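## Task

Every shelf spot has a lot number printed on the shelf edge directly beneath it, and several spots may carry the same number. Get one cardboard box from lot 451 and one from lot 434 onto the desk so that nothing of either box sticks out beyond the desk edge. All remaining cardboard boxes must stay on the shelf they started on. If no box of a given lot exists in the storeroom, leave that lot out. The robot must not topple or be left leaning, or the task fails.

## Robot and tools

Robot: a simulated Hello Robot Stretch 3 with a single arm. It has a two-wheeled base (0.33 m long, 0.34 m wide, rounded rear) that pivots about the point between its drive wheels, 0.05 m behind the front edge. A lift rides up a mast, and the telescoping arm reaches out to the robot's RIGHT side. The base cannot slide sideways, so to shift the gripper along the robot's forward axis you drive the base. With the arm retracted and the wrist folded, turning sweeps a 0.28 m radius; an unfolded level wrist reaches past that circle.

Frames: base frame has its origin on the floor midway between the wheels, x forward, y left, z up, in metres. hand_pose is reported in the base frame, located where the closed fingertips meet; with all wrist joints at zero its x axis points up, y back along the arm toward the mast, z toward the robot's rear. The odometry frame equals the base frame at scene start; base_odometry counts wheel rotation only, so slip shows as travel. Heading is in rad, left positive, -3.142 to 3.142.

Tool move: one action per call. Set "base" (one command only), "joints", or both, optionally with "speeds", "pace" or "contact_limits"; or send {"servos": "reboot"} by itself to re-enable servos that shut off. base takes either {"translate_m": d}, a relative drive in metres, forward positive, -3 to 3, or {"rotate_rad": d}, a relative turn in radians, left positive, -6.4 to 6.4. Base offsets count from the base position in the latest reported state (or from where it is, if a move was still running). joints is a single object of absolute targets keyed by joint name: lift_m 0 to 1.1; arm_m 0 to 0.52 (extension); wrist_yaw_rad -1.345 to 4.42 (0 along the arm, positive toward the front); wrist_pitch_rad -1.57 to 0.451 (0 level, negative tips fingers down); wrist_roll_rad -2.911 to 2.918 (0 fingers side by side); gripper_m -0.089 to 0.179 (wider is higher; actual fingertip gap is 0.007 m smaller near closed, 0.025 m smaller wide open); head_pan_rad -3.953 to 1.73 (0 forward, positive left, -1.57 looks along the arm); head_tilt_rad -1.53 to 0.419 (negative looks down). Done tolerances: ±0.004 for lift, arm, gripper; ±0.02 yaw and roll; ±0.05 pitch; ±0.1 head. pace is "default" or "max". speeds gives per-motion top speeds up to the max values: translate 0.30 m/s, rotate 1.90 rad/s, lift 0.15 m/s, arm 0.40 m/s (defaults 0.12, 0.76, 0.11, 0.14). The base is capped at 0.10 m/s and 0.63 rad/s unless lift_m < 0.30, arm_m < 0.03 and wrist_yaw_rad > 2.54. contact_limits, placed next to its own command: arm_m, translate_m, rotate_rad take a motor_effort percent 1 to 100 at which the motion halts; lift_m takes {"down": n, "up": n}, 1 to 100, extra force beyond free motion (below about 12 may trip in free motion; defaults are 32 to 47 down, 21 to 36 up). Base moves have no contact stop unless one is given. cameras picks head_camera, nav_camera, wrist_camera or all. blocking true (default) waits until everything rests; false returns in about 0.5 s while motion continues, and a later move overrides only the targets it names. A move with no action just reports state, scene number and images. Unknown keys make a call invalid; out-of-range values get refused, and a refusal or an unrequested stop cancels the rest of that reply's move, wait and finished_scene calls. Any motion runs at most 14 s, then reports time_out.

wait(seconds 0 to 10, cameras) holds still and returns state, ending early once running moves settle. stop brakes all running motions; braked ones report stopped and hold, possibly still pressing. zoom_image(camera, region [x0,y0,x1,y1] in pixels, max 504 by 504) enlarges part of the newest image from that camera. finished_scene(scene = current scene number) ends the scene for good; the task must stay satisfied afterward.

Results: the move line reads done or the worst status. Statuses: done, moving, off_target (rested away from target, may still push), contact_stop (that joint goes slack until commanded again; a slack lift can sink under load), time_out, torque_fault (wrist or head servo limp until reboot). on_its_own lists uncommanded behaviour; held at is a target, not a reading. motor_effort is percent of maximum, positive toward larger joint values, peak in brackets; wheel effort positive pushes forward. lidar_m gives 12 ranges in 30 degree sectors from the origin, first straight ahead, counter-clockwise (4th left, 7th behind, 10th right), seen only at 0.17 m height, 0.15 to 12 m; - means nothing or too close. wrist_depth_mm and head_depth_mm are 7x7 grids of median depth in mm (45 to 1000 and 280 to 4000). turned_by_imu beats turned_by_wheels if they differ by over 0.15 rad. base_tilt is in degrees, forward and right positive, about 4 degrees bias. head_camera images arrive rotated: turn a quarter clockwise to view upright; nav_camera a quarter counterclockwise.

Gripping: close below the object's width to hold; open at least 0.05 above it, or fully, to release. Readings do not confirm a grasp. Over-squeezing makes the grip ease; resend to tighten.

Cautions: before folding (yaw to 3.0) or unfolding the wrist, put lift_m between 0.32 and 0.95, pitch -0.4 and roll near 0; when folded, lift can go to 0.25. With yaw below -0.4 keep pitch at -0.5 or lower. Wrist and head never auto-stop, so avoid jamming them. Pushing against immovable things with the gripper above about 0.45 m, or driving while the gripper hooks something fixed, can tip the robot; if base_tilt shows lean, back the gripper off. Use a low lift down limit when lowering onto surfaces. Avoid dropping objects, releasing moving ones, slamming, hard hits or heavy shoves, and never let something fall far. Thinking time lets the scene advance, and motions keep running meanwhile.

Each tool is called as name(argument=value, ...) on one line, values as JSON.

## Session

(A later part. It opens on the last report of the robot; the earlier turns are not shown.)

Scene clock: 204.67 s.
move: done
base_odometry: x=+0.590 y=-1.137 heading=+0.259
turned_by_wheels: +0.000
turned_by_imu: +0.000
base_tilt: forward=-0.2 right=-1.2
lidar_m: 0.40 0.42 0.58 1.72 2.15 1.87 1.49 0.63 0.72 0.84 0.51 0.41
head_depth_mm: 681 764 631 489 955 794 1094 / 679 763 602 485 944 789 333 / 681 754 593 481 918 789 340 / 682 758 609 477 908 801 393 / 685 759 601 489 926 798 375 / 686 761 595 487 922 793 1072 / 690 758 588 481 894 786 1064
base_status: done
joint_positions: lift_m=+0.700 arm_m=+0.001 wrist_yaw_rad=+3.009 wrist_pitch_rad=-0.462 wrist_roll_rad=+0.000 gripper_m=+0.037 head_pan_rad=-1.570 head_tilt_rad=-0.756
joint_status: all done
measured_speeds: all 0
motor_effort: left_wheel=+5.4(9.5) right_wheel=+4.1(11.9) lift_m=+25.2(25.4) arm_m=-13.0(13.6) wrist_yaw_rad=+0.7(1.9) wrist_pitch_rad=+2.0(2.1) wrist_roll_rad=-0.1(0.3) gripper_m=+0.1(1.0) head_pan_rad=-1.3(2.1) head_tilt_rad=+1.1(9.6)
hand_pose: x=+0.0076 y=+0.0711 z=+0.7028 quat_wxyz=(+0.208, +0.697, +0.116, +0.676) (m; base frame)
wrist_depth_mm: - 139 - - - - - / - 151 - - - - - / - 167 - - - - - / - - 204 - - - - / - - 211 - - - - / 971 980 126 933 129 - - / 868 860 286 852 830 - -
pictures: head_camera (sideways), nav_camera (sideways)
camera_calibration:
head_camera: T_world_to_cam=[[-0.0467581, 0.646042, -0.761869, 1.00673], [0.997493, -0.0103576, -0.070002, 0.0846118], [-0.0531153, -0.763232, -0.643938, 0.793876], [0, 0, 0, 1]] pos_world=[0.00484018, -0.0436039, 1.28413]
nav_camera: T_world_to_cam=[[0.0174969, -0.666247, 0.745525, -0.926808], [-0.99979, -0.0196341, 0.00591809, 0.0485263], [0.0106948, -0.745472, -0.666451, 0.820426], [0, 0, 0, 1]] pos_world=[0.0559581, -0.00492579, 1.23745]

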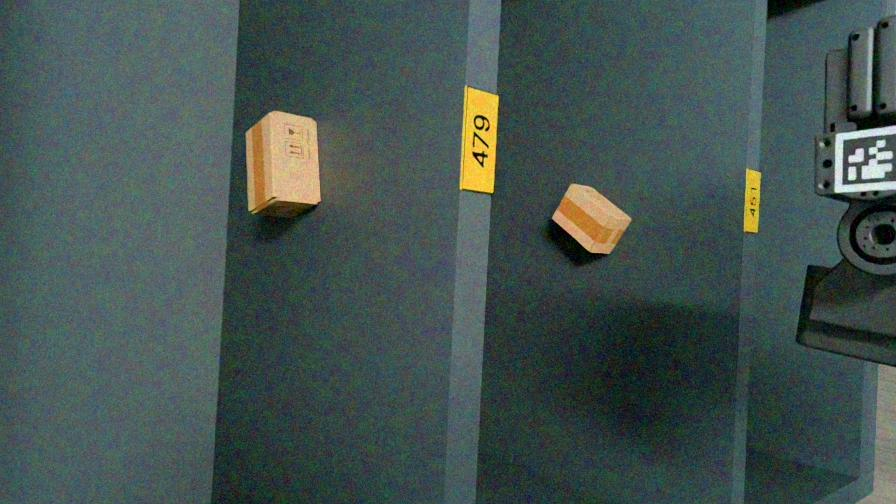

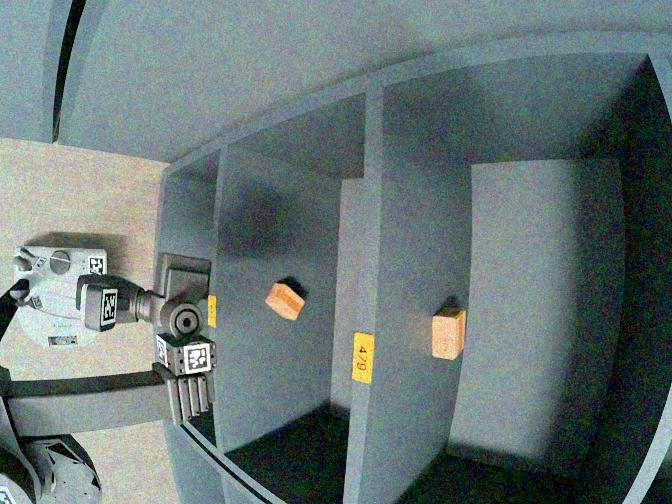

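move(joints={"wrist_yaw_rad":0.0,"wrist_pitch_rad":-0.45,"gripper_m":0.15})

move(joints={"wrist_pitch_rad":-0.8,"head_tilt_rad":-0.5})

move(joints={"wrist_yaw_rad":-0.65,"arm_m":0.2}, cameras=["all"])

Scene clock: 231.77 s.
move: done
base_odometry: x=+0.590 y=-1.137 heading=+0.259
turned_by_wheels: +0.000
turned_by_imu: +0.000
base_tilt: forward=-0.3 right=-1.2
lidar_m: 0.40 0.42 0.59 1.72 2.15 1.87 1.49 0.63 0.72 0.84 0.51 0.42
head_depth_mm: 677 761 638 477 956 797 1098 / 679 765 608 490 954 795 335 / 680 767 594 485 945 773 353 / 682 756 616 481 936 785 422 / 683 755 607 477 935 783 1080 / 686 758 602 475 926 796 1077 / 688 762 593 487 895 789 1050
base_status: not commanded
joint_positions: lift_m=+0.700 arm_m=+0.001 wrist_yaw_rad=+0.003 wrist_pitch_rad=-0.462 wrist_roll_rad=+0.000 gripper_m=+0.150 head_pan_rad=-1.570 head_tilt_rad=-0.750
joint_status: all done
measured_speeds: all 0
motor_effort: left_wheel=+5.2(5.5) right_wheel=+3.5(5.1) lift_m=+28.9(29.4) arm_m=-12.1(13.1) wrist_yaw_rad=-3.9(7.0) wrist_pitch_rad=+1.8(4.2) wrist_roll_rad=-0.1(0.4) gripper_m=+0.8(81.7) head_pan_rad=-1.5(2.0) head_tilt_rad=+2.2(3.5)
hand_pose: x=-0.0208 y=-0.3641 z=+0.7028 quat_wxyz=(+0.689, +0.163, -0.688, -0.161) (m; base frame)
wrist_depth_mm: - 573 - - - - - / - - - - - - - / - - - - - - - / - - - - 411 - - / - 146 - - - 140 - / - 126 - - - 124 139 / 112 301 307 306 305 295 114
pictures: none

Scene clock: 232.77 s.
move: done
base_odometry: x=+0.590 y=-1.137 heading=+0.259
turned_by_wheels: +0.000
turned_by_imu: +0.000
base_tilt: forward=-0.3 right=-1.3
lidar_m: 0.40 0.42 0.59 1.72 2.15 1.87 1.49 0.63 0.72 0.84 0.51 0.41
head_depth_mm: 676 729 791 752 518 912 789 / 676 732 794 744 513 905 784 / 677 731 796 628 509 899 778 / 679 733 795 725 505 895 768 / 679 733 797 717 502 890 771 / 680 735 799 710 497 890 769 / 680 735 801 704 494 886 766
base_status: not commanded
joint_positions: lift_m=+0.700 arm_m=+0.001 wrist_yaw_rad=+0.003 wrist_pitch_rad=-0.807 wrist_roll_rad=+0.000 gripper_m=+0.150 head_pan_rad=-1.570 head_tilt_rad=-0.492
joint_status: all done
measured_speeds: all 0
motor_effort: left_wheel=+5.2(5.4) right_wheel=+3.8(4.8) lift_m=+29.7(29.9) arm_m=-11.9(12.5) wrist_yaw_rad=-4.4(4.7) wrist_pitch_rad=+0.7(3.8) wrist_roll_rad=-0.2(0.3) gripper_m=+0.6(1.1) head_pan_rad=-1.6(1.6) head_tilt_rad=+1.2(4.9)
hand_pose: x=-0.0211 y=-0.3054 z=+0.6370 quat_wxyz=(+0.651, +0.279, -0.649, -0.277) (m; base frame)
wrist_depth_mm: - - - 354 354 - - / - - - - - - - / - - - 329 326 323 323 / 321 314 311 307 304 301 299 / - 146 - - - 290 294 / - 125 - - - 124 - / - 719 729 717 715 707 111
pictures: none

Scene clock: 235.47 s.
move: done
base_odometry: x=+0.590 y=-1.137 heading=+0.259
turned_by_wheels: +0.000
turned_by_imu: +0.000
base_tilt: forward=-0.3 right=-1.2
lidar_m: 0.40 0.42 0.59 1.72 2.15 1.87 1.49 0.63 0.72 0.83 0.51 0.41
head_depth_mm: 673 730 796 739 513 905 788 / 674 730 796 732 508 874 394 / 674 731 795 628 504 449 418 / 678 734 797 715 500 893 436 / 679 735 798 708 496 912 767 / 681 734 802 699 492 910 767 / 681 736 802 692 489 885 762
base_status: not commanded
joint_positions: lift_m=+0.700 arm_m=+0.200 wrist_yaw_rad=-0.647 wrist_pitch_rad=-0.808 wrist_roll_rad=+0.000 gripper_m=+0.150 head_pan_rad=-1.570 head_tilt_rad=-0.500
joint_status: all done
measured_speeds: all 0
motor_effort: left_wheel=+5.1(5.4) right_wheel=+3.7(4.7) lift_m=+30.4(31.4) arm_m=+13.3(15.7) wrist_yaw_rad=-3.0(6.9) wrist_pitch_rad=+0.9(1.1) wrist_roll_rad=+0.0(0.6) gripper_m=+0.5(1.0) head_pan_rad=-1.2(2.1) head_tilt_rad=-4.0(5.7)
hand_pose: x=-0.1178 y=-0.4723 z=+0.6369 quat_wxyz=(+0.528, +0.057, -0.704, -0.471) (m; base frame)
wrist_depth_mm: 332 - - - - - - / - - - - - - - / - - 271 329 326 326 322 / 315 306 260 307 304 301 298 / 290 159 252 281 279 275 278 / 265 126 260 259 256 137 745 / 112 237 241 239 237 236 114
pictures: head_camera (sideways), nav_camera (sideways), wrist_camera
camera_calibration:
head_camera: T_world_to_cam=[[-0.0465906, 0.431918, -0.900709, 1.1878], [0.997506, -0.0277401, -0.0648999, 0.0779947], [-0.0530172, -0.901486, -0.429548, 0.514942], [0, 0, 0, 1]] pos_world=[0.00484098, -0.0466544, 1.29612]
nav_camera: T_world_to_cam=[[0.0173087, -0.455703, 0.889964, -1.11517], [-0.999792, -0.0174992, 0.0104843, 0.0426654], [0.0107959, -0.88996, -0.455911, 0.546482], [0, 0, 0, 1]] pos_world=[0.0560588, -0.0210909, 1.24116]
wrist_camera: T_world_to_cam=[[-0.811663, 0.582925, -0.0374399, 0.21018], [0.509924, 0.675836, -0.532188, 0.750679], [-0.284922, -0.451049, -0.845798, 0.458261], [0, 0, 0, 1]] pos_world=[-0.0816247, -0.423157, 0.794967]

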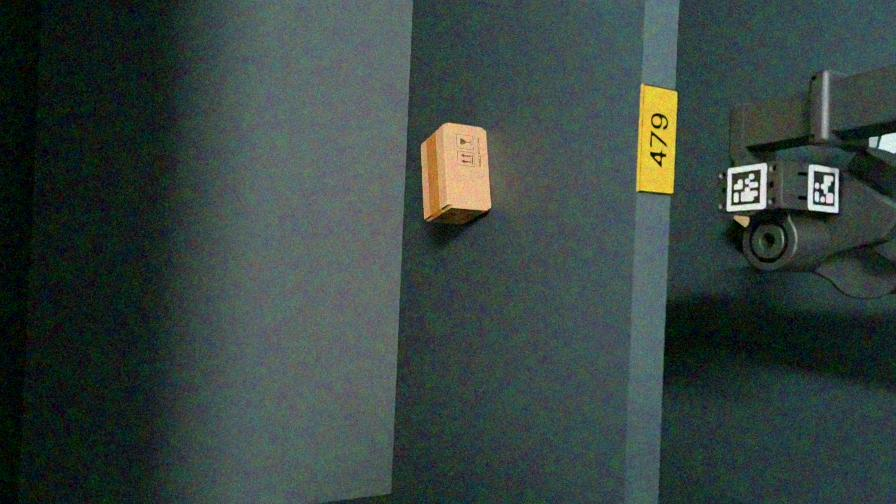

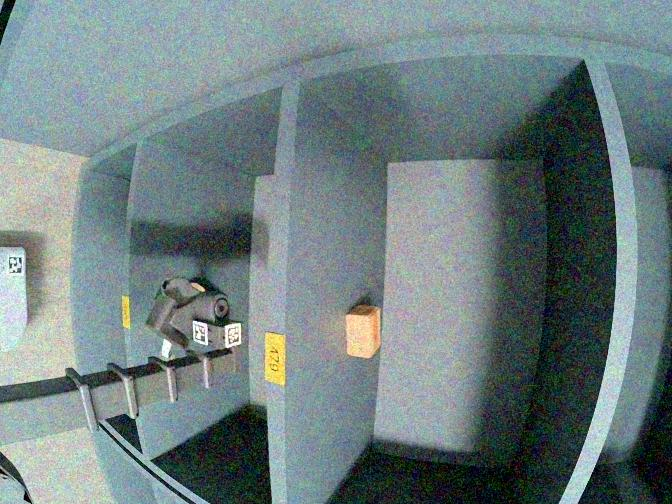

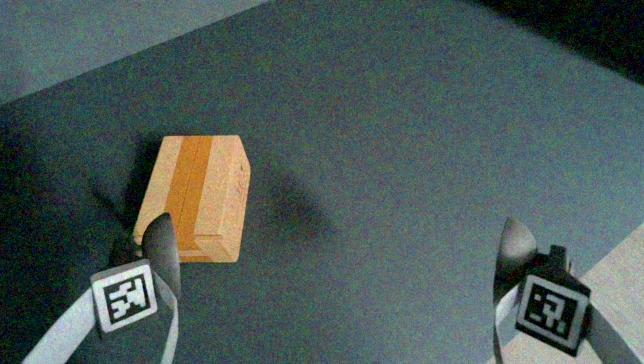

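move(base={"translate_m":0.047})

move(joints={"arm_m":0.28}, cameras=["head_camera","wrist_camera"])

Scene clock: 269.90 s.
move: done
base_odometry: x=+0.636 y=-1.125 heading=+0.259
turned_by_wheels: +0.000
turned_by_imu: +0.000
base_tilt: forward=-0.3 right=-1.2
lidar_m: 0.36 0.37 0.52 1.52 2.47 1.91 1.53 0.67 0.79 0.84 0.48 0.37
head_depth_mm: 679 731 797 738 512 907 784 / 677 733 799 642 508 879 393 / 677 734 795 669 504 453 418 / 679 732 798 715 499 917 435 / 678 737 803 708 496 916 769 / 679 738 802 698 493 909 766 / 681 728 783 694 488 851 766
base_status: done
joint_positions: lift_m=+0.700 arm_m=+0.200 wrist_yaw_rad=-0.647 wrist_pitch_rad=-0.808 wrist_roll_rad=+0.000 gripper_m=+0.150 head_pan_rad=-1.570 head_tilt_rad=-0.500
joint_status: not commanded
measured_speeds: all 0
motor_effort: left_wheel=+5.5(10.0) right_wheel=+5.5(9.9) lift_m=+29.7(30.6) arm_m=+8.6(10.2) wrist_yaw_rad=-3.0(4.6) wrist_pitch_rad=+1.1(1.1) wrist_roll_rad=+0.1(0.2) gripper_m=+0.7(1.2) head_pan_rad=-1.0(1.6) head_tilt_rad=-4.1(5.2)
hand_pose: x=-0.1178 y=-0.4723 z=+0.6369 quat_wxyz=(+0.528, +0.057, -0.704, -0.471) (m; base frame)
wrist_depth_mm: 334 - - - - - - / - - - - - - - / - - 276 326 326 323 321 / 314 312 251 305 305 301 297 / 288 280 276 278 276 273 277 / 265 125 260 259 257 137 749 / 112 237 241 238 237 236 114
pictures: none

Scene clock: 271.70 s.
move: done
base_odometry: x=+0.636 y=-1.125 heading=+0.259
turned_by_wheels: +0.000
turned_by_imu: +0.000
base_tilt: forward=-0.2 right=-1.2
lidar_m: 0.36 0.37 0.52 1.52 2.47 1.91 1.53 0.67 0.79 0.84 0.48 0.37
head_depth_mm: 677 730 796 738 511 905 784 / 677 734 796 642 507 467 398 / 677 733 800 670 503 486 721 / 681 734 797 713 499 504 716 / 681 734 802 705 496 912 768 / 681 738 802 697 492 908 764 / 683 731 783 691 488 856 762
base_status: not commanded
joint_positions: lift_m=+0.700 arm_m=+0.280 wrist_yaw_rad=-0.647 wrist_pitch_rad=-0.808 wrist_roll_rad=+0.000 gripper_m=+0.150 head_pan_rad=-1.570 head_tilt_rad=-0.500
joint_status: all done
measured_speeds: all 0
motor_effort: left_wheel=+5.8(6.2) right_wheel=+5.7(5.9) lift_m=+29.0(30.2) arm_m=+13.6(14.4) wrist_yaw_rad=-2.8(4.7) wrist_pitch_rad=+0.9(1.1) wrist_roll_rad=+0.2(0.3) gripper_m=+0.8(1.2) head_pan_rad=-0.8(1.5) head_tilt_rad=-3.8(5.4)
hand_pose: x=-0.1178 y=-0.5522 z=+0.6369 quat_wxyz=(+0.528, +0.057, -0.704, -0.471) (m; base frame)
wrist_depth_mm: 284 318 - - - - - / 311 340 - - - - - / 329 - - 328 326 324 322 / 316 311 310 299 303 301 297 / 288 280 278 229 277 272 271 / 265 126 257 214 255 137 247 / 112 237 240 239 237 230 114
pictures: head_camera (sideways), wrist_camera
camera_calibration:
head_camera: T_world_to_cam=[[-0.0465687, 0.432401, -0.900478, 1.18752], [0.997507, -0.0277135, -0.0648944, 0.0779887], [-0.0530158, -0.901255, -0.430033, 0.515583], [0, 0, 0, 1]] pos_world=[0.00484105, -0.0466523, 1.29611]
wrist_camera: T_world_to_cam=[[-0.811509, 0.583139, -0.0374434, 0.256938], [0.510111, 0.675712, -0.532165, 0.804681], [-0.285025, -0.450957, -0.845812, 0.422226], [0, 0, 0, 1]] pos_world=[-0.0816247, -0.503157, 0.794968]

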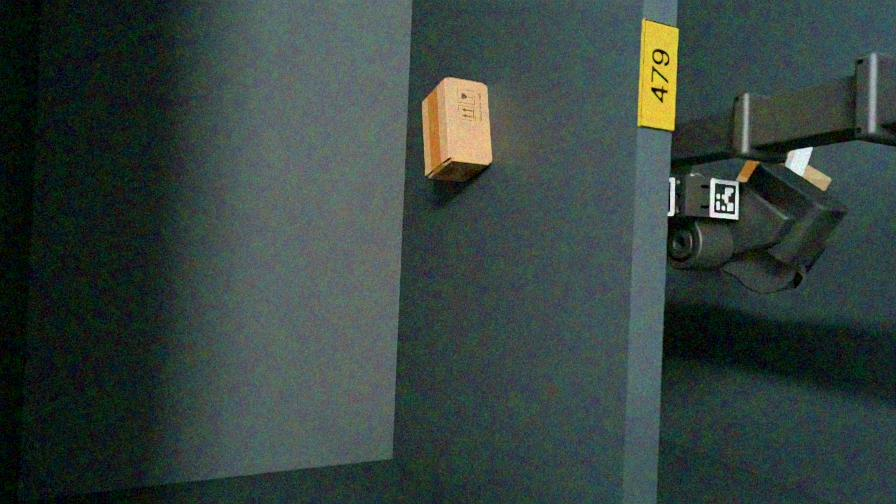

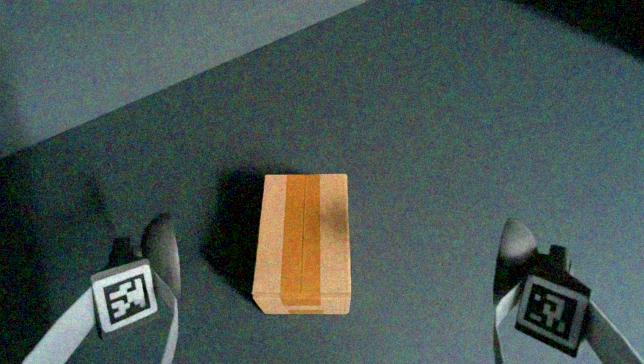

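move(joints={"arm_m":0.313})

move(joints={"lift_m":0.642}, speeds={"lift_m":0.03}, contact_limits={"lift_m":{"down":14}}, cameras=["wrist_camera"])

Scene clock: 283.03 s.
move: done
base_odometry: x=+0.636 y=-1.125 heading=+0.259
turned_by_wheels: +0.000
turned_by_imu: +0.000
base_tilt: forward=-0.3 right=-1.1
lidar_m: 0.35 0.37 0.52 1.52 2.48 1.91 1.53 0.67 0.79 0.84 0.48 0.37
head_depth_mm: 677 731 795 741 511 907 785 / 678 731 797 642 508 461 390 / 679 731 799 669 503 502 758 / 680 734 798 715 499 529 752 / 679 733 800 707 495 913 770 / 682 736 804 698 493 906 763 / 681 729 782 692 488 851 765
base_status: not commanded
joint_positions: lift_m=+0.700 arm_m=+0.313 wrist_yaw_rad=-0.647 wrist_pitch_rad=-0.808 wrist_roll_rad=+0.000 gripper_m=+0.150 head_pan_rad=-1.570 head_tilt_rad=-0.500
joint_status: all done
measured_speeds: all 0
motor_effort: left_wheel=+5.8(6.4) right_wheel=+4.9(6.1) lift_m=+28.6(29.1) arm_m=+13.5(14.7) wrist_yaw_rad=-3.1(4.2) wrist_pitch_rad=+1.0(1.1) wrist_roll_rad=+0.1(0.3) gripper_m=+0.7(1.1) head_pan_rad=-0.7(1.1) head_tilt_rad=-3.6(4.7)
hand_pose: x=-0.1178 y=-0.5852 z=+0.6369 quat_wxyz=(+0.528, +0.057, -0.704, -0.471) (m; base frame)
wrist_depth_mm: 257 287 325 - - - - / 281 317 366 - - - - / 309 332 - 330 325 326 322 / 314 312 309 305 301 301 298 / 288 278 283 226 276 274 275 / 264 126 261 208 254 137 249 / 112 236 240 196 236 231 114
pictures: none

Scene clock: 285.40 s.
move: done
base_odometry: x=+0.636 y=-1.125 heading=+0.259
turned_by_wheels: +0.000
turned_by_imu: +0.000
base_tilt: forward=-0.2 right=-1.1
lidar_m: 0.36 0.37 0.52 1.52 2.47 1.90 1.53 0.67 0.79 0.84 0.48 0.37
head_depth_mm: 676 732 796 738 511 906 786 / 676 732 795 640 508 897 486 / 678 732 795 669 504 537 565 / 678 736 797 716 499 558 715 / 677 736 801 707 496 911 769 / 680 737 801 698 491 911 766 / 683 728 785 692 489 852 763
base_status: not commanded
joint_positions: lift_m=+0.642 arm_m=+0.313 wrist_yaw_rad=-0.647 wrist_pitch_rad=-0.808 wrist_roll_rad=+0.000 gripper_m=+0.150 head_pan_rad=-1.570 head_tilt_rad=-0.500
joint_status: all done
measured_speeds: all 0
motor_effort: left_wheel=+5.8(6.3) right_wheel=+5.3(5.9) lift_m=+23.7(26.7) arm_m=+11.2(13.6) wrist_yaw_rad=-2.1(4.6) wrist_pitch_rad=+1.0(1.1) wrist_roll_rad=-0.3(0.3) gripper_m=+0.9(1.4) head_pan_rad=-0.1(1.2) head_tilt_rad=-3.5(4.8)
contact_limits: lift_m down 14 (down: maximum 72; up: maximum 65)
hand_pose: x=-0.1178 y=-0.5852 z=+0.5789 quat_wxyz=(+0.528, +0.057, -0.704, -0.471) (m; base frame)
wrist_depth_mm: 257 286 320 323 318 314 312 / 280 298 298 294 289 286 283 / 271 268 266 262 259 257 254 / 244 242 240 179 231 233 231 / 223 218 219 164 212 214 212 / 206 125 202 150 195 137 192 / 112 184 187 161 181 180 114
pictures: wrist_camera
camera_calibration:
wrist_camera: T_world_to_cam=[[-0.811509, 0.583139, -0.0374434, 0.27401], [0.510111, 0.675712, -0.532165, 0.796114], [-0.285025, -0.450957, -0.845812, 0.358287], [0, 0, 0, 1]] pos_world=[-0.0816247, -0.536157, 0.736968]

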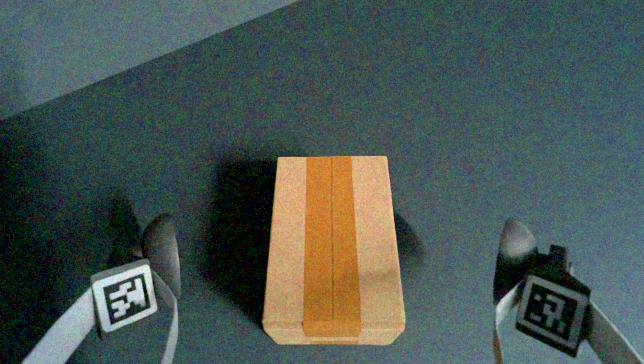

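move(joints={"lift_m":0.63}, speeds={"lift_m":0.03}, contact_limits={"lift_m":{"down":14}})

move(joints={"gripper_m":0.025}, cameras=["wrist_camera"])

move(joints={"lift_m":0.69}, speeds={"lift_m":0.05}, cameras=["wrist_camera"])

Scene clock: 291.80 s.
move: done
base_odometry: x=+0.636 y=-1.125 heading=+0.259
turned_by_wheels: +0.000
turned_by_imu: +0.000
base_tilt: forward=-0.3 right=-1.2
lidar_m: 0.36 0.37 0.52 1.52 2.47 1.91 1.53 0.67 0.79 0.84 0.48 0.37
head_depth_mm: 677 731 796 738 511 905 785 / 678 733 797 641 506 901 724 / 679 732 800 670 504 550 564 / 677 735 799 716 501 566 580 / 682 734 797 708 496 910 767 / 681 737 803 699 492 912 766 / 680 729 783 693 488 850 761
base_status: not commanded
joint_positions: lift_m=+0.630 arm_m=+0.313 wrist_yaw_rad=-0.647 wrist_pitch_rad=-0.808 wrist_roll_rad=+0.000 gripper_m=+0.150 head_pan_rad=-1.570 head_tilt_rad=-0.500
joint_status: all done
measured_speeds: all 0
motor_effort: left_wheel=+6.0(6.4) right_wheel=+5.1(5.8) lift_m=+23.0(25.7) arm_m=+7.9(9.3) wrist_yaw_rad=-2.7(3.8) wrist_pitch_rad=+1.0(1.1) wrist_roll_rad=-0.1(0.2) gripper_m=+1.1(1.1) head_pan_rad=-0.2(1.0) head_tilt_rad=-3.7(3.7)
contact_limits: lift_m down 14 (down: maximum 72; up: maximum 65)
hand_pose: x=-0.1178 y=-0.5852 z=+0.5669 quat_wxyz=(+0.528, +0.057, -0.704, -0.471) (m; base frame)
wrist_depth_mm: 256 286 309 310 308 302 301 / 276 282 280 275 272 270 266 / 256 253 250 247 244 242 240 / 230 228 226 164 218 219 217 / 210 205 206 152 199 200 199 / 193 126 187 141 183 137 181 / 112 172 175 161 170 169 114
pictures: none

Scene clock: 293.57 s.
move: done
base_odometry: x=+0.636 y=-1.125 heading=+0.259
turned_by_wheels: +0.000
turned_by_imu: +0.000
base_tilt: forward=-0.3 right=-1.2
lidar_m: 0.36 0.37 0.52 1.52 2.47 1.91 1.52 0.67 0.80 0.83 0.48 0.37
head_depth_mm: 677 729 794 741 512 905 787 / 675 732 799 643 507 900 724 / 676 732 797 671 503 549 564 / 678 732 799 714 499 566 580 / 680 735 800 708 496 913 770 / 679 736 804 699 492 907 765 / 681 729 783 692 488 851 763
base_status: not commanded
joint_positions: lift_m=+0.630 arm_m=+0.313 wrist_yaw_rad=-0.647 wrist_pitch_rad=-0.808 wrist_roll_rad=+0.000 gripper_m=+0.026 head_pan_rad=-1.570 head_tilt_rad=-0.500
joint_status: all done
measured_speeds: all 0
motor_effort: left_wheel=+6.2(6.7) right_wheel=+4.8(6.1) lift_m=+24.6(24.7) arm_m=+6.7(8.0) wrist_yaw_rad=-2.3(4.2) wrist_pitch_rad=+1.1(1.1) wrist_roll_rad=+0.0(0.3) gripper_m=-12.9(84.7) head_pan_rad=+0.0(0.9) head_tilt_rad=-3.0(4.1)
contact_limits: lift_m down 14 (down: maximum 72; up: maximum 65)
hand_pose: x=-0.1178 y=-0.5851 z=+0.5668 quat_wxyz=(+0.528, +0.057, -0.704, -0.471) (m; base frame)
wrist_depth_mm: 255 287 309 312 308 304 298 / 277 281 281 274 272 268 265 / 254 252 249 246 244 242 238 / 231 228 227 164 217 219 218 / 210 210 199 152 152 201 200 / 192 192 129 141 126 185 184 / 179 171 173 160 168 170 170
pictures: wrist_camera
camera_calibration:
wrist_camera: T_world_to_cam=[[-0.811353, 0.583356, -0.0374477, 0.273692], [0.510468, 0.675849, -0.53165, 0.789458], [-0.284832, -0.450471, -0.846136, 0.348648], [0, 0, 0, 1]] pos_world=[-0.0816253, -0.536158, 0.724968]

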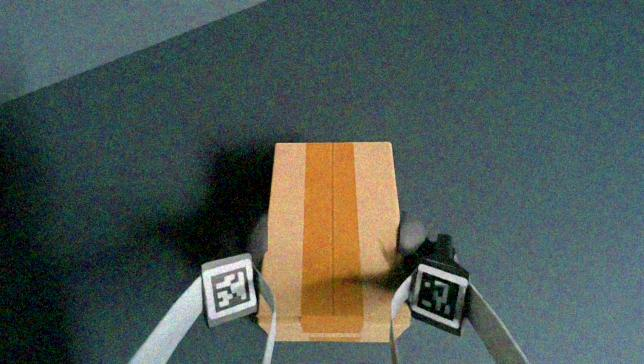

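Scene clock: 295.30 s.
move: done
base_odometry: x=+0.636 y=-1.125 heading=+0.259
turned_by_wheels: +0.000
turned_by_imu: +0.000
base_tilt: forward=-0.3 right=-1.2
lidar_m: 0.36 0.37 0.52 1.52 2.47 1.90 1.53 0.67 0.79 0.84 0.48 0.37
head_depth_mm: 676 731 795 740 512 907 784 / 679 731 802 642 508 468 401 / 679 731 801 671 505 512 745 / 679 734 800 714 499 535 749 / 679 737 802 708 496 912 768 / 682 737 804 698 492 907 766 / 683 729 782 693 488 850 762
base_status: not commanded
joint_positions: lift_m=+0.690 arm_m=+0.313 wrist_yaw_rad=-0.647 wrist_pitch_rad=-0.813 wrist_roll_rad=+0.000 gripper_m=+0.026 head_pan_rad=-1.570 head_tilt_rad=-0.500
joint_status: all done
measured_speeds: all 0
motor_effort: left_wheel=+5.8(6.3) right_wheel=+4.8(5.9) lift_m=+31.9(34.4) arm_m=+5.2(6.5) wrist_yaw_rad=-2.4(3.8) wrist_pitch_rad=+2.1(2.1) wrist_roll_rad=+0.0(0.3) gripper_m=-12.9(13.8) head_pan_rad=-0.1(0.9) head_tilt_rad=-3.0(3.9)
hand_pose: x=-0.1172 y=-0.5843 z=+0.6260 quat_wxyz=(+0.527, +0.059, -0.704, -0.472) (m; base frame)
wrist_depth_mm: 258 286 324 - - - - / 281 319 364 - - - - / 310 324 320 316 320 315 314 / 300 300 294 165 284 286 285 / 274 273 164 153 152 262 261 / 252 256 128 141 126 243 240 / 234 99 225 158 220 222 223
pictures: wrist_camera
camera_calibration:
wrist_camera: T_world_to_cam=[[-0.811241, 0.583502, -0.0375935, 0.276087], [0.512092, 0.677984, -0.527352, 0.818817], [-0.282223, -0.447061, -0.848815, 0.403251], [0, 0, 0, 1]] pos_world=[-0.0815298, -0.535964, 0.784469]

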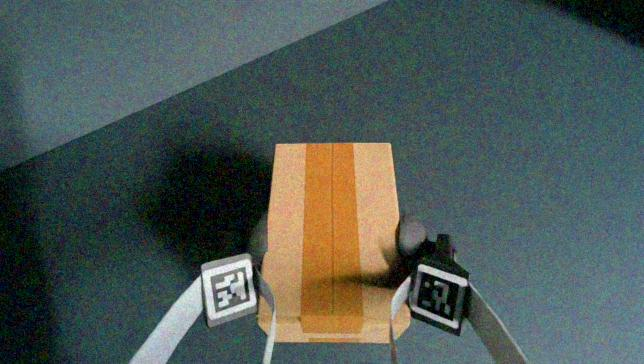

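move(joints={"arm_m":0.0})

move(joints={"wrist_yaw_rad":0.0})

move(base={"rotate_rad":-1.571}, speeds={"rotate_rad":0.4})

move(base={"translate_m":-0.95}, joints={"lift_m":0.9}, cameras=["all"])

Scene clock: 331.53 s.
move: done
base_odometry: x=+0.636 y=-1.125 heading=+0.259
turned_by_wheels: +0.000
turned_by_imu: +0.000
base_tilt: forward=-0.5 right=-1.2
lidar_m: 0.36 0.37 0.52 1.52 2.47 1.91 1.53 0.67 0.79 0.84 0.48 0.37
head_depth_mm: 676 730 796 739 511 907 784 / 677 734 797 641 507 899 778 / 679 733 797 671 504 894 773 / 679 736 802 713 500 917 774 / 680 737 802 709 496 912 770 / 682 737 800 699 492 908 764 / 683 728 784 692 491 850 762
base_status: not commanded
joint_positions: lift_m=+0.690 arm_m=+0.001 wrist_yaw_rad=-0.647 wrist_pitch_rad=-0.814 wrist_roll_rad=+0.000 gripper_m=+0.026 head_pan_rad=-1.570 head_tilt_rad=-0.500
joint_status: all done
measured_speeds: all 0
motor_effort: left_wheel=+6.2(6.3) right_wheel=+4.5(6.2) lift_m=+25.7(32.2) arm_m=-12.1(14.3) wrist_yaw_rad=-2.2(4.4) wrist_pitch_rad=+2.1(2.3) wrist_roll_rad=-0.3(0.3) gripper_m=-13.5(13.9) head_pan_rad=-0.1(0.8) head_tilt_rad=-2.6(3.4)
hand_pose: x=-0.1171 y=-0.2717 z=+0.6258 quat_wxyz=(+0.527, +0.059, -0.704, -0.472) (m; base frame)
wrist_depth_mm: - - - - - - - / - - - - - 529 - / 326 323 320 321 360 639 982 / 302 300 298 165 171 867 897 / 276 277 158 153 150 803 821 / 258 269 129 141 126 756 758 / - 99 136 159 693 696 696
pictures: none

Scene clock: 332.80 s.
move: done
base_odometry: x=+0.636 y=-1.125 heading=+0.259
turned_by_wheels: +0.000
turned_by_imu: +0.000
base_tilt: forward=-0.3 right=-1.2
lidar_m: 0.36 0.37 0.52 1.52 2.48 1.91 1.53 0.67 0.79 0.84 0.48 0.37
head_depth_mm: 676 732 795 739 512 908 786 / 679 732 797 641 509 900 779 / 677 734 799 669 504 893 777 / 679 734 799 715 499 917 774 / 680 737 800 710 495 911 771 / 681 737 799 699 493 910 766 / 681 730 784 692 490 850 761
base_status: not commanded
joint_positions: lift_m=+0.690 arm_m=+0.001 wrist_yaw_rad=-0.003 wrist_pitch_rad=-0.814 wrist_roll_rad=+0.000 gripper_m=+0.026 head_pan_rad=-1.570 head_tilt_rad=-0.500
joint_status: all done
measured_speeds: all 0
motor_effort: left_wheel=+6.1(6.1) right_wheel=+5.6(5.8) lift_m=+23.3(26.1) arm_m=-10.6(12.7) wrist_yaw_rad=+2.9(5.5) wrist_pitch_rad=+2.2(2.3) wrist_roll_rad=+0.0(0.3) gripper_m=-13.2(13.6) head_pan_rad=-0.1(1.0) head_tilt_rad=-2.3(3.0)
hand_pose: x=-0.0221 y=-0.3039 z=+0.6258 quat_wxyz=(+0.649, +0.279, -0.649, -0.281) (m; base frame)
wrist_depth_mm: - - - - - - - / - - - - - - - / 327 322 321 318 319 316 312 / 310 306 303 165 290 288 284 / 426 - 154 153 148 - 712 / 445 - 129 141 126 - 672 / 447 99 703 158 691 683 687
pictures: none

Scene clock: 337.53 s.
move: done
base_odometry: x=+0.636 y=-1.125 heading=-1.312
turned_by_wheels: -1.571
turned_by_imu: -1.545
base_tilt: forward=-0.4 right=-1.3
lidar_m: 0.84 0.48 0.37 0.36 0.37 0.53 1.63 2.10 1.91 1.53 0.67 0.81
head_depth_mm: 1569 1702 1858 2016 2112 1621 1319 / 1580 1718 1860 2036 2108 1619 1321 / 1589 1718 1864 2038 2098 1607 1312 / 1586 1715 1864 2053 2057 1606 1309 / 1625 1736 1884 2083 2051 1602 1302 / 1606 1693 1829 1621 1773 1535 1295 / 1211 1334 1322 1551 1255 1441 1241
base_status: done
joint_positions: lift_m=+0.690 arm_m=+0.001 wrist_yaw_rad=-0.003 wrist_pitch_rad=-0.814 wrist_roll_rad=+0.000 gripper_m=+0.026 head_pan_rad=-1.570 head_tilt_rad=-0.500
joint_status: not commanded
measured_speeds: all 0
motor_effort: left_wheel=+8.8(12.1) right_wheel=-10.4(13.3) lift_m=+27.0(27.0) arm_m=-12.0(12.0) wrist_yaw_rad=+2.3(3.7) wrist_pitch_rad=+2.2(2.3) wrist_roll_rad=+0.0(0.3) gripper_m=-13.3(13.8) head_pan_rad=+0.7(0.9) head_tilt_rad=-1.8(2.8)
hand_pose: x=-0.0220 y=-0.3039 z=+0.6258 quat_wxyz=(+0.649, +0.279, -0.649, -0.281) (m; base frame)
wrist_depth_mm: - - - - - - - / 488 - - - - - - / - - - - - 988 - / - 714 913 165 893 899 882 / - - 157 152 153 813 808 / - - 129 141 126 766 762 / - 99 703 159 687 692 695
pictures: none

Scene clock: 348.17 s.
move: done
base_odometry: x=+0.392 y=-0.207 heading=-1.312
turned_by_wheels: +0.000
turned_by_imu: -0.001
base_tilt: forward=-0.2 right=-1.1
lidar_m: 1.33 0.54 0.40 0.39 0.41 0.58 1.79 2.08 1.63 1.47 1.96 1.42
head_depth_mm: 1565 1696 1841 1459 2022 1629 - / 1560 1689 1823 1463 2094 1613 1437 / 1576 1692 1836 1934 2011 1601 1315 / 1571 1708 1858 2042 2082 1603 288 / 1564 1687 1845 2024 2076 1598 1292 / 1578 1693 1853 2019 2035 1575 1297 / 1580 1704 1849 2062 2029 1574 1282
base_status: done
joint_positions: lift_m=+0.900 arm_m=+0.001 wrist_yaw_rad=-0.003 wrist_pitch_rad=-0.814 wrist_roll_rad=+0.000 gripper_m=+0.026 head_pan_rad=-1.570 head_tilt_rad=-0.500
joint_status: all done
measured_speeds: all 0
motor_effort: left_wheel=-6.0(9.7) right_wheel=-5.6(15.5) lift_m=+24.3(34.1) arm_m=-8.9(13.4) wrist_yaw_rad=+0.7(3.5) wrist_pitch_rad=+2.2(2.3) wrist_roll_rad=+0.0(0.5) gripper_m=-13.0(13.8) head_pan_rad=+0.9(1.5) head_tilt_rad=-0.6(2.5)
hand_pose: x=-0.0220 y=-0.3039 z=+0.8358 quat_wxyz=(+0.649, +0.279, -0.649, -0.281) (m; base frame)
wrist_depth_mm: - - - - - - - / - - - - - - - / - - - - - - - / - - - 165 - - - / - - 157 153 152 - - / - - 129 141 126 971 942 / 932 99 879 158 874 868 888
pictures: head_camera (sideways), nav_camera (sideways), wrist_camera
camera_calibration:
head_camera: T_world_to_cam=[[-0.0465687, 0.432401, -0.900478, 1.18752], [0.997507, -0.0277135, -0.0648944, 0.0779887], [-0.0530158, -0.901255, -0.430033, 0.515583], [0, 0, 0, 1]] pos_world=[0.00484105, -0.0466523, 1.29611]
nav_camera: T_world_to_cam=[[0.0173522, -0.45618, 0.889718, -1.11483], [-0.999791, -0.0175245, 0.0105137, 0.0426301], [0.0107957, -0.889715, -0.456389, 0.54717], [0, 0, 0, 1]] pos_world=[0.0560588, -0.0209892, 1.24115]
wrist_camera: T_world_to_cam=[[-0.999072, -0.0210129, -0.0375987, 0.00969577], [0.00193867, 0.850103, -0.526613, 0.731091], [0.0430284, -0.526197, -0.849273, 0.717087], [0, 0, 0, 1]] pos_world=[-0.0225857, -0.24397, 0.994369]

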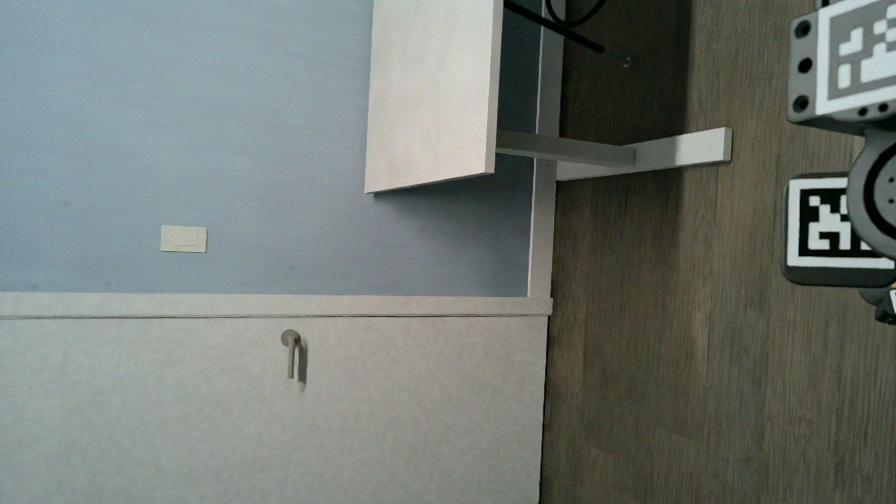

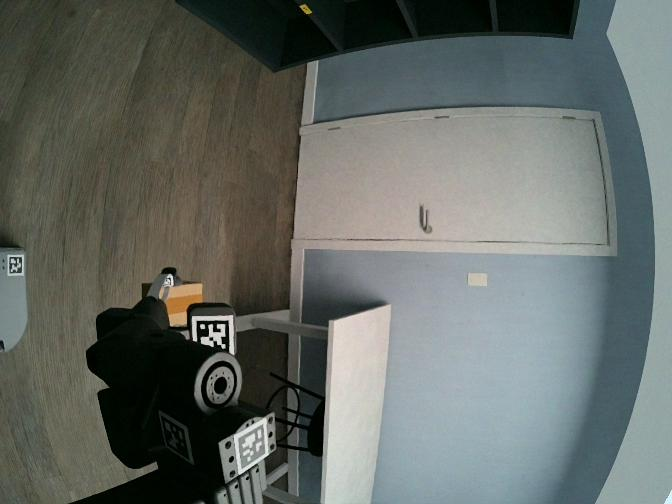

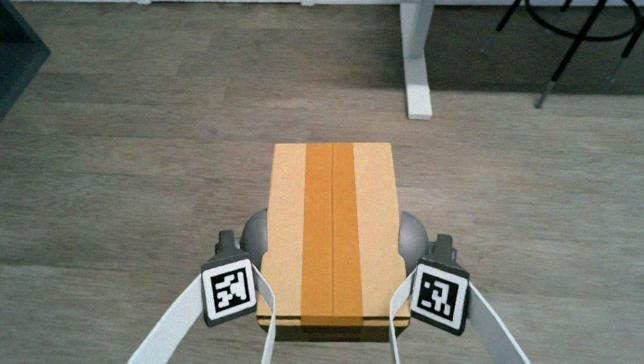

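move(base={"translate_m":-0.45})

move(base={"rotate_rad":1.571}, speeds={"rotate_rad":0.4})

move(base={"translate_m":-0.75})

move(base={"rotate_rad":-1.571}, speeds={"rotate_rad":0.4}, cameras=["all"])

Scene clock: 369.40 s.
move: done
base_odometry: x=+0.277 y=+0.228 heading=-1.312
turned_by_wheels: +0.000
turned_by_imu: -0.001
base_tilt: forward=-0.4 right=-1.2
lidar_m: 1.39 0.56 0.42 0.41 0.43 0.60 2.50 2.57 1.68 1.44 1.94 1.84
head_depth_mm: 1552 1670 1824 1380 2115 1632 - / 1553 1675 1819 1452 1935 1614 1431 / 1560 1694 1805 1447 2018 1607 1320 / 1561 1698 1823 1422 2063 1588 287 / 1557 1695 1806 1409 1972 1541 1295 / 1571 1701 1845 1971 2049 1586 1297 / 1566 1695 1838 2009 2027 1570 1287
base_status: done
joint_positions: lift_m=+0.900 arm_m=+0.001 wrist_yaw_rad=-0.003 wrist_pitch_rad=-0.814 wrist_roll_rad=+0.000 gripper_m=+0.026 head_pan_rad=-1.570 head_tilt_rad=-0.500
joint_status: not commanded
measured_speeds: all 0
motor_effort: left_wheel=-0.8(10.1) right_wheel=-11.1(14.7) lift_m=+25.3(25.8) arm_m=-4.9(8.2) wrist_yaw_rad=+2.0(3.1) wrist_pitch_rad=+2.1(2.3) wrist_roll_rad=+0.2(0.3) gripper_m=-13.3(13.8) head_pan_rad=+2.1(2.1) head_tilt_rad=+0.2(1.1)
hand_pose: x=-0.0220 y=-0.3039 z=+0.8358 quat_wxyz=(+0.649, +0.279, -0.649, -0.281) (m; base frame)
wrist_depth_mm: - - - - - - - / - - - - - - - / - - - - - - - / - - - 165 - - - / - - 157 153 153 - - / - - 129 141 126 971 951 / 932 99 901 158 868 875 895
pictures: none

Scene clock: 374.13 s.
move: done
base_odometry: x=+0.277 y=+0.228 heading=+0.259
turned_by_wheels: +1.571
turned_by_imu: +1.546
base_tilt: forward=-0.3 right=-1.1
lidar_m: 0.41 0.43 0.59 2.50 2.61 1.47 1.44 1.95 1.84 1.46 0.56 0.42
head_depth_mm: 1517 1608 1776 2231 2081 1624 - / 1832 1964 1976 2032 2023 1627 1434 / 1839 2009 2183 2379 2070 1608 1323 / 1827 2005 2182 2343 2076 1603 287 / 1787 1952 2163 2125 2044 1584 1299 / 1450 1595 1664 1740 1806 1542 1294 / 1088 1105 1132 1164 1191 1229 1225
base_status: done
joint_positions: lift_m=+0.900 arm_m=+0.001 wrist_yaw_rad=-0.003 wrist_pitch_rad=-0.814 wrist_roll_rad=+0.000 gripper_m=+0.026 head_pan_rad=-1.570 head_tilt_rad=-0.500
joint_status: not commanded
measured_speeds: all 0
motor_effort: left_wheel=-8.9(12.8) right_wheel=+8.4(12.4) lift_m=+26.1(26.3) arm_m=-11.0(11.0) wrist_yaw_rad=+2.6(3.5) wrist_pitch_rad=+2.1(2.3) wrist_roll_rad=-0.2(0.3) gripper_m=-13.0(14.0) head_pan_rad=+1.7(2.2) head_tilt_rad=+0.9(1.3)
hand_pose: x=-0.0220 y=-0.3039 z=+0.8358 quat_wxyz=(+0.649, +0.279, -0.649, -0.281) (m; base frame)
wrist_depth_mm: - - - - - - - / - - - - - - - / - - - - - - - / - - - 165 - - - / - - 155 153 153 - - / 482 - 129 141 126 956 950 / - 99 891 158 876 887 875
pictures: none

Scene clock: 382.77 s.
move: done
base_odometry: x=-0.448 y=+0.036 heading=+0.259
turned_by_wheels: +0.000
turned_by_imu: +0.000
base_tilt: forward=-0.3 right=-1.1
lidar_m: 1.15 1.20 1.67 2.52 1.58 0.57 0.70 1.18 1.62 1.76 1.60 1.18
head_depth_mm: 1819 1932 1974 1954 2047 1630 - / 1803 1975 2160 2381 2063 1628 1436 / 1818 1989 2148 2387 2038 1613 1317 / 1817 1999 2143 2342 2050 1596 287 / 1501 1627 1787 1988 2021 1591 1296 / 1821 1981 2156 2293 2046 1581 1291 / 1817 1981 2172 2296 2039 1568 1285
base_status: done
joint_positions: lift_m=+0.900 arm_m=+0.001 wrist_yaw_rad=-0.003 wrist_pitch_rad=-0.814 wrist_roll_rad=+0.000 gripper_m=+0.026 head_pan_rad=-1.570 head_tilt_rad=-0.500
joint_status: not commanded
measured_speeds: all 0
motor_effort: left_wheel=-7.2(13.3) right_wheel=-4.8(11.3) lift_m=+26.4(27.3) arm_m=-3.3(13.4) wrist_yaw_rad=+1.5(3.2) wrist_pitch_rad=+2.2(2.3) wrist_roll_rad=-0.1(0.4) gripper_m=-13.0(13.8) head_pan_rad=+2.2(2.4) head_tilt_rad=+1.2(2.1)
hand_pose: x=-0.0220 y=-0.3039 z=+0.8358 quat_wxyz=(+0.649, +0.279, -0.649, -0.281) (m; base frame)
wrist_depth_mm: - - - - - - - / - - - - - - - / - - - - - - - / - - - 165 - - - / - - 158 153 153 - - / - - 129 141 126 968 966 / 907 99 903 158 871 867 905
pictures: none

Scene clock: 387.50 s.
move: done
base_odometry: x=-0.448 y=+0.036 heading=-1.312
turned_by_wheels: -1.571
turned_by_imu: -1.546
base_tilt: forward=-0.3 right=-1.2
lidar_m: 1.76 1.57 1.19 1.15 1.21 1.70 2.51 0.84 0.57 0.70 1.18 1.64
head_depth_mm: 926 1001 1089 1176 954 734 - / 933 1001 1088 1176 947 727 642 / 930 1005 1091 1181 941 725 588 / 932 1012 1095 1179 930 717 288 / 931 1008 1101 1178 924 715 583 / 935 1015 1103 1194 919 710 580 / 938 1016 1116 1219 1327 705 577
base_status: done
joint_positions: lift_m=+0.900 arm_m=+0.001 wrist_yaw_rad=-0.003 wrist_pitch_rad=-0.814 wrist_roll_rad=+0.000 gripper_m=+0.026 head_pan_rad=-1.570 head_tilt_rad=-0.500
joint_status: not commanded
measured_speeds: all 0
motor_effort: left_wheel=+8.2(11.0) right_wheel=-9.6(13.7) lift_m=+26.9(27.4) arm_m=-4.2(4.5) wrist_yaw_rad=+2.5(3.4) wrist_pitch_rad=+2.2(2.3) wrist_roll_rad=-0.1(0.4) gripper_m=-13.4(13.8) head_pan_rad=+2.1(2.8) head_tilt_rad=+1.5(2.5)
hand_pose: x=-0.0220 y=-0.3039 z=+0.8358 quat_wxyz=(+0.649, +0.279, -0.649, -0.281) (m; base frame)
wrist_depth_mm: - 974 - - - - - / - - - - - - - / - - - - - - - / - - - 164 164 - - / - - 154 153 148 - - / - - 129 141 126 934 941 / 927 99 893 158 884 883 897
pictures: head_camera (sideways), nav_camera (sideways), wrist_camera
camera_calibration:
head_camera: T_world_to_cam=[[-0.0465687, 0.432401, -0.900478, 1.18752], [0.997507, -0.0277135, -0.0648944, 0.0779887], [-0.0530158, -0.901255, -0.430033, 0.515583], [0, 0, 0, 1]] pos_world=[0.00484105, -0.0466523, 1.29611]
nav_camera: T_world_to_cam=[[0.0173522, -0.45618, 0.889718, -1.11483], [-0.999791, -0.0175245, 0.0105137, 0.0426301], [0.0107957, -0.889715, -0.456389, 0.54717], [0, 0, 0, 1]] pos_world=[0.0560588, -0.0209892, 1.24115]
wrist_camera: T_world_to_cam=[[-0.999068, -0.0211506, -0.0376298, 0.00969308], [0.00183803, 0.850101, -0.526616, 0.731092], [0.0431274, -0.526195, -0.84927, 0.717086], [0, 0, 0, 1]] pos_world=[-0.0225858, -0.24397, 0.994369]

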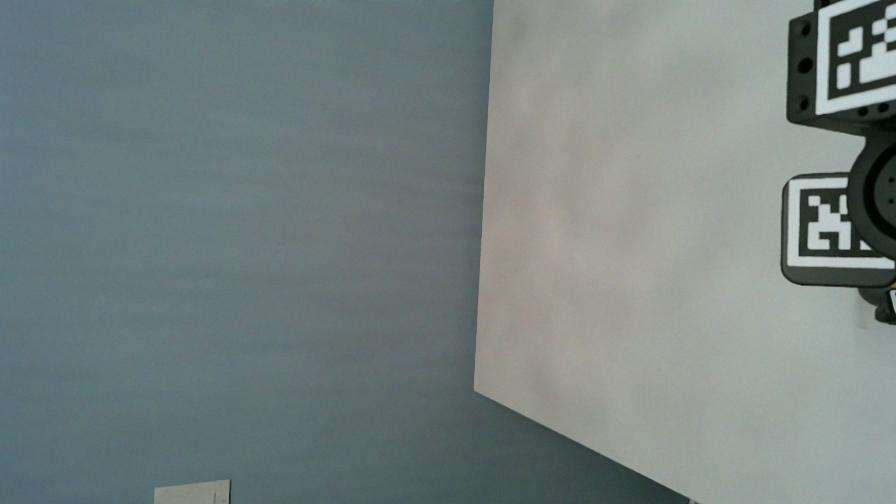

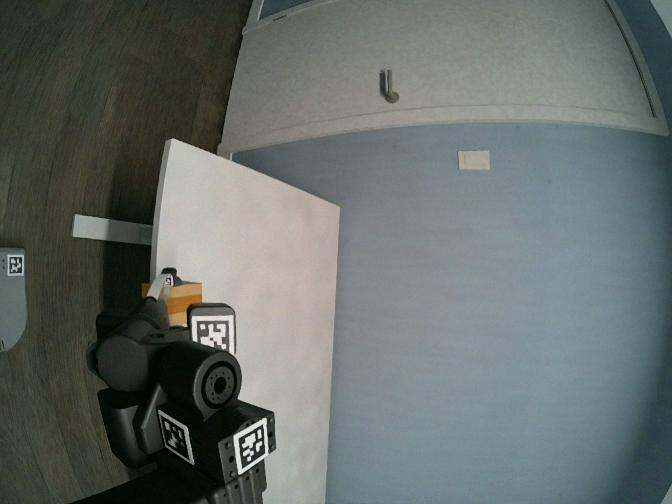

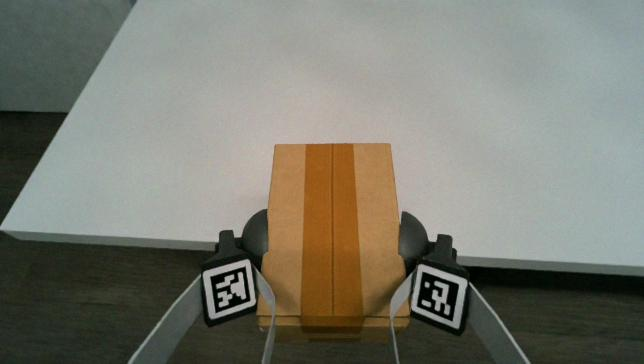

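move(joints={"arm_m":0.24}, cameras=["wrist_camera"])

Scene clock: 394.73 s.
move: done
base_odometry: x=-0.448 y=+0.036 heading=-1.312
turned_by_wheels: +0.000
turned_by_imu: +0.000
base_tilt: forward=-0.3 right=-1.2
lidar_m: 1.76 1.57 1.18 1.15 1.20 1.70 2.52 0.84 0.57 0.70 1.19 1.65
head_depth_mm: 926 997 1085 1184 330 - 593 / 928 1006 1085 1149 367 703 590 / 930 1001 1093 401 376 700 587 / 933 1008 1101 1173 393 657 583 / 935 1009 1104 1172 926 712 582 / 938 1009 1103 1198 915 709 579 / 941 1015 1107 1211 1332 707 578
base_status: not commanded
joint_positions: lift_m=+0.900 arm_m=+0.240 wrist_yaw_rad=-0.003 wrist_pitch_rad=-0.815 wrist_roll_rad=+0.000 gripper_m=+0.026 head_pan_rad=-1.570 head_tilt_rad=-0.500
joint_status: all done
measured_speeds: all 0
motor_effort: left_wheel=+8.4(8.7) right_wheel=-9.3(10.3) lift_m=+27.4(28.2) arm_m=+13.0(15.0) wrist_yaw_rad=+1.9(3.1) wrist_pitch_rad=+2.4(2.4) wrist_roll_rad=-0.2(0.3) gripper_m=-13.2(13.7) head_pan_rad=+2.0(3.1) head_tilt_rad=+3.2(3.5)
hand_pose: x=-0.0220 y=-0.5432 z=+0.8358 quat_wxyz=(+0.649, +0.279, -0.649, -0.281) (m; base frame)
wrist_depth_mm: 770 - - - - - - / - - - - - - - / - - - - - - - / - - - 164 164 - - / - - 155 153 148 - - / - - 129 142 126 - - / - 99 126 137 134 - -
pictures: wrist_camera
camera_calibration:
wrist_camera: T_world_to_cam=[[-0.999068, -0.0211352, -0.0376406, 0.00464406], [0.0018376, 0.850336, -0.526238, 0.93429], [0.0431293, -0.525816, -0.849504, 0.591446], [0, 0, 0, 1]] pos_world=[-0.0225858, -0.48337, 0.994269]

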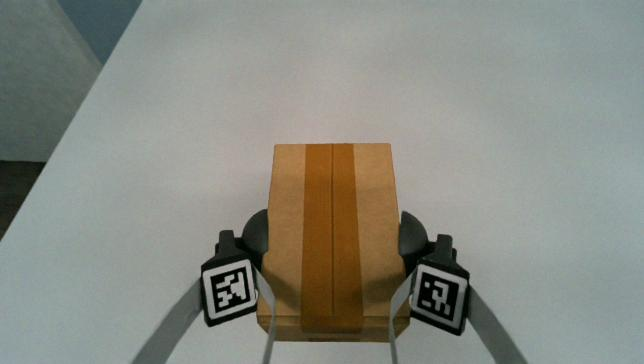

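move(joints={"lift_m":0.8}, speeds={"lift_m":0.06}, contact_limits={"lift_m":{"down":14}})

move(joints={"lift_m":0.7}, speeds={"lift_m":0.02}, contact_limits={"lift_m":{"down":13}}, cameras=["head_camera","wrist_camera"])

Scene clock: 409.47 s.
move: done
base_odometry: x=-0.448 y=+0.036 heading=-1.312
turned_by_wheels: +0.000
turned_by_imu: +0.000
base_tilt: forward=-0.4 right=-1.3
lidar_m: 1.76 1.57 1.18 1.15 1.21 1.70 2.52 0.84 0.57 0.70 1.19 1.65
head_depth_mm: 929 1002 1092 1185 967 712 296 / 933 1006 1094 1178 953 372 549 / 933 1010 1098 1181 460 416 589 / 937 1014 1101 1193 937 433 572 / 937 1012 1107 1186 933 715 583 / 941 1021 1109 1199 920 712 582 / 944 1020 1110 1220 1333 709 579
base_status: not commanded
joint_positions: lift_m=+0.800 arm_m=+0.240 wrist_yaw_rad=+0.000 wrist_pitch_rad=-0.757 wrist_roll_rad=+0.000 gripper_m=+0.026 head_pan_rad=-1.570 head_tilt_rad=-0.500
joint_status: all done
measured_speeds: all 0
motor_effort: left_wheel=+4.3(8.8) right_wheel=-6.3(10.3) lift_m=+13.4(26.8) arm_m=+12.7(13.3) wrist_yaw_rad=-0.8(2.8) wrist_pitch_rad=-8.5(8.8) wrist_roll_rad=-0.1(0.3) gripper_m=-13.6(13.8) head_pan_rad=+2.4(3.2) head_tilt_rad=+2.7(3.9)
contact_limits: lift_m down 14 (down: maximum 72; up: maximum 65)
hand_pose: x=-0.0217 y=-0.5548 z=+0.7453 quat_wxyz=(+0.657, +0.261, -0.657, -0.262) (m; base frame)
wrist_depth_mm: 673 - - - - - - / - - - - - - - / - - - - - - - / - - - 161 161 - - / - - 152 149 145 - - / - - 130 135 128 - - / - 94 - 126 125 106 -
pictures: none

Scene clock: 410.27 s.
move: contact_stop
base_odometry: x=-0.448 y=+0.036 heading=-1.312
turned_by_wheels: +0.000
turned_by_imu: +0.000
base_tilt: forward=-0.3 right=-1.2
lidar_m: 1.76 1.57 1.18 1.15 1.21 1.70 2.52 0.84 0.57 0.70 1.19 1.64
head_depth_mm: 924 999 1087 1182 956 713 300 / 929 996 1092 1179 951 370 547 / 935 1004 1095 1189 833 416 588 / 935 1010 1100 1186 934 434 573 / 939 1012 1102 1174 924 711 582 / 937 1016 1108 1201 920 709 579 / 944 1014 1105 1223 1330 706 578
base_status: not commanded
joint_positions: lift_m=+0.804 arm_m=+0.240 wrist_yaw_rad=+0.000 wrist_pitch_rad=-0.764 wrist_roll_rad=+0.000 gripper_m=+0.026 head_pan_rad=-1.570 head_tilt_rad=-0.500
joint_status: lift_m contact_stop (moved +0.004 of -0.100)
measured_speeds: translate_m=+0.000 rotate_rad=+0.000 lift_m=+0.003 arm_m=+0.000 wrist_yaw_rad=+0.000 wrist_pitch_rad=+0.000 wrist_roll_rad=+0.000 head_pan_rad=+0.000 head_tilt_rad=+0.000
on_its_own: lift_m is slack since a contact_stop (your +0.700 is given up)
motor_effort: left_wheel=+2.7(4.3) right_wheel=-4.7(6.7) lift_m=+23.2(23.2) arm_m=+12.3(12.4) wrist_yaw_rad=-0.4(1.5) wrist_pitch_rad=-7.1(9.7) wrist_roll_rad=-0.1(0.3) gripper_m=-12.6(13.7) head_pan_rad=+2.7(3.2) head_tilt_rad=+2.3(3.8)
contact_limits: lift_m down 13 (down: maximum 72; up: maximum 65)
hand_pose: x=-0.0215 y=-0.5533 z=+0.7482 quat_wxyz=(+0.656, +0.264, -0.656, -0.264) (m; base frame)
wrist_depth_mm: 674 - - - - - - / - - - - - - - / - - - - - - - / - - - 160 160 - - / - - 152 148 146 - - / - - 130 135 128 - - / - 94 - 127 125 107 -
pictures: head_camera (sideways), wrist_camera
camera_calibration:
head_camera: T_world_to_cam=[[-0.0465687, 0.432401, -0.900478, 1.18752], [0.997507, -0.0277135, -0.0648944, 0.0779887], [-0.0530158, -0.901255, -0.430033, 0.515583], [0, 0, 0, 1]] pos_world=[0.00484105, -0.0466523, 1.29611]
wrist_camera: T_world_to_cam=[[-0.999, -0.0259761, -0.0363937, -0.00199169], [-0.000678607, 0.822654, -0.568542, 0.913089], [0.0447079, -0.567949, -0.821849, 0.467846], [0, 0, 0, 1]] pos_world=[-0.0222865, -0.485495, 0.903556]

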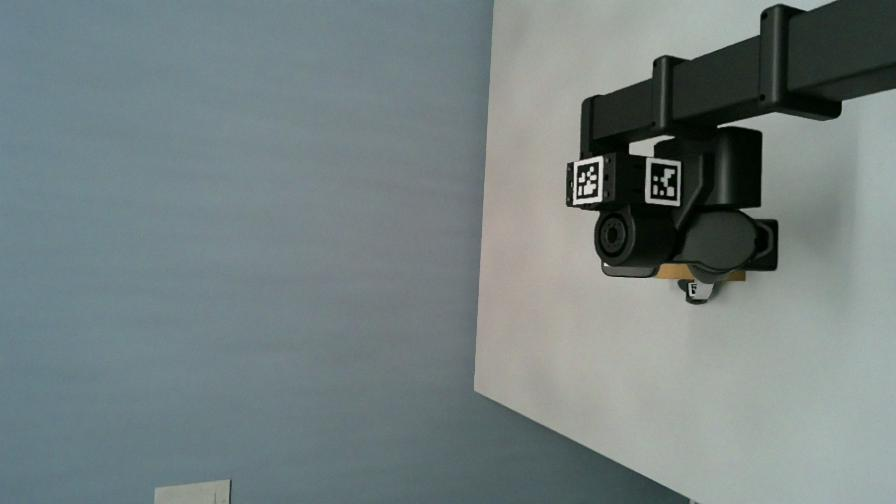

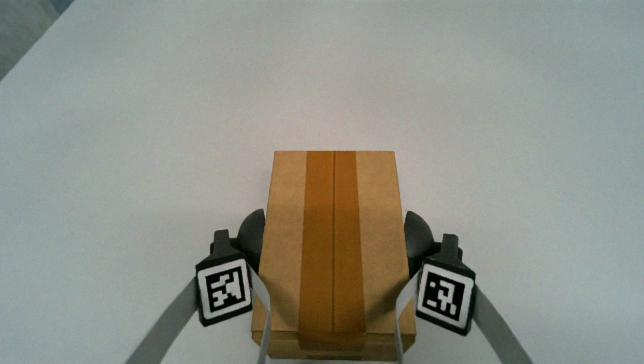

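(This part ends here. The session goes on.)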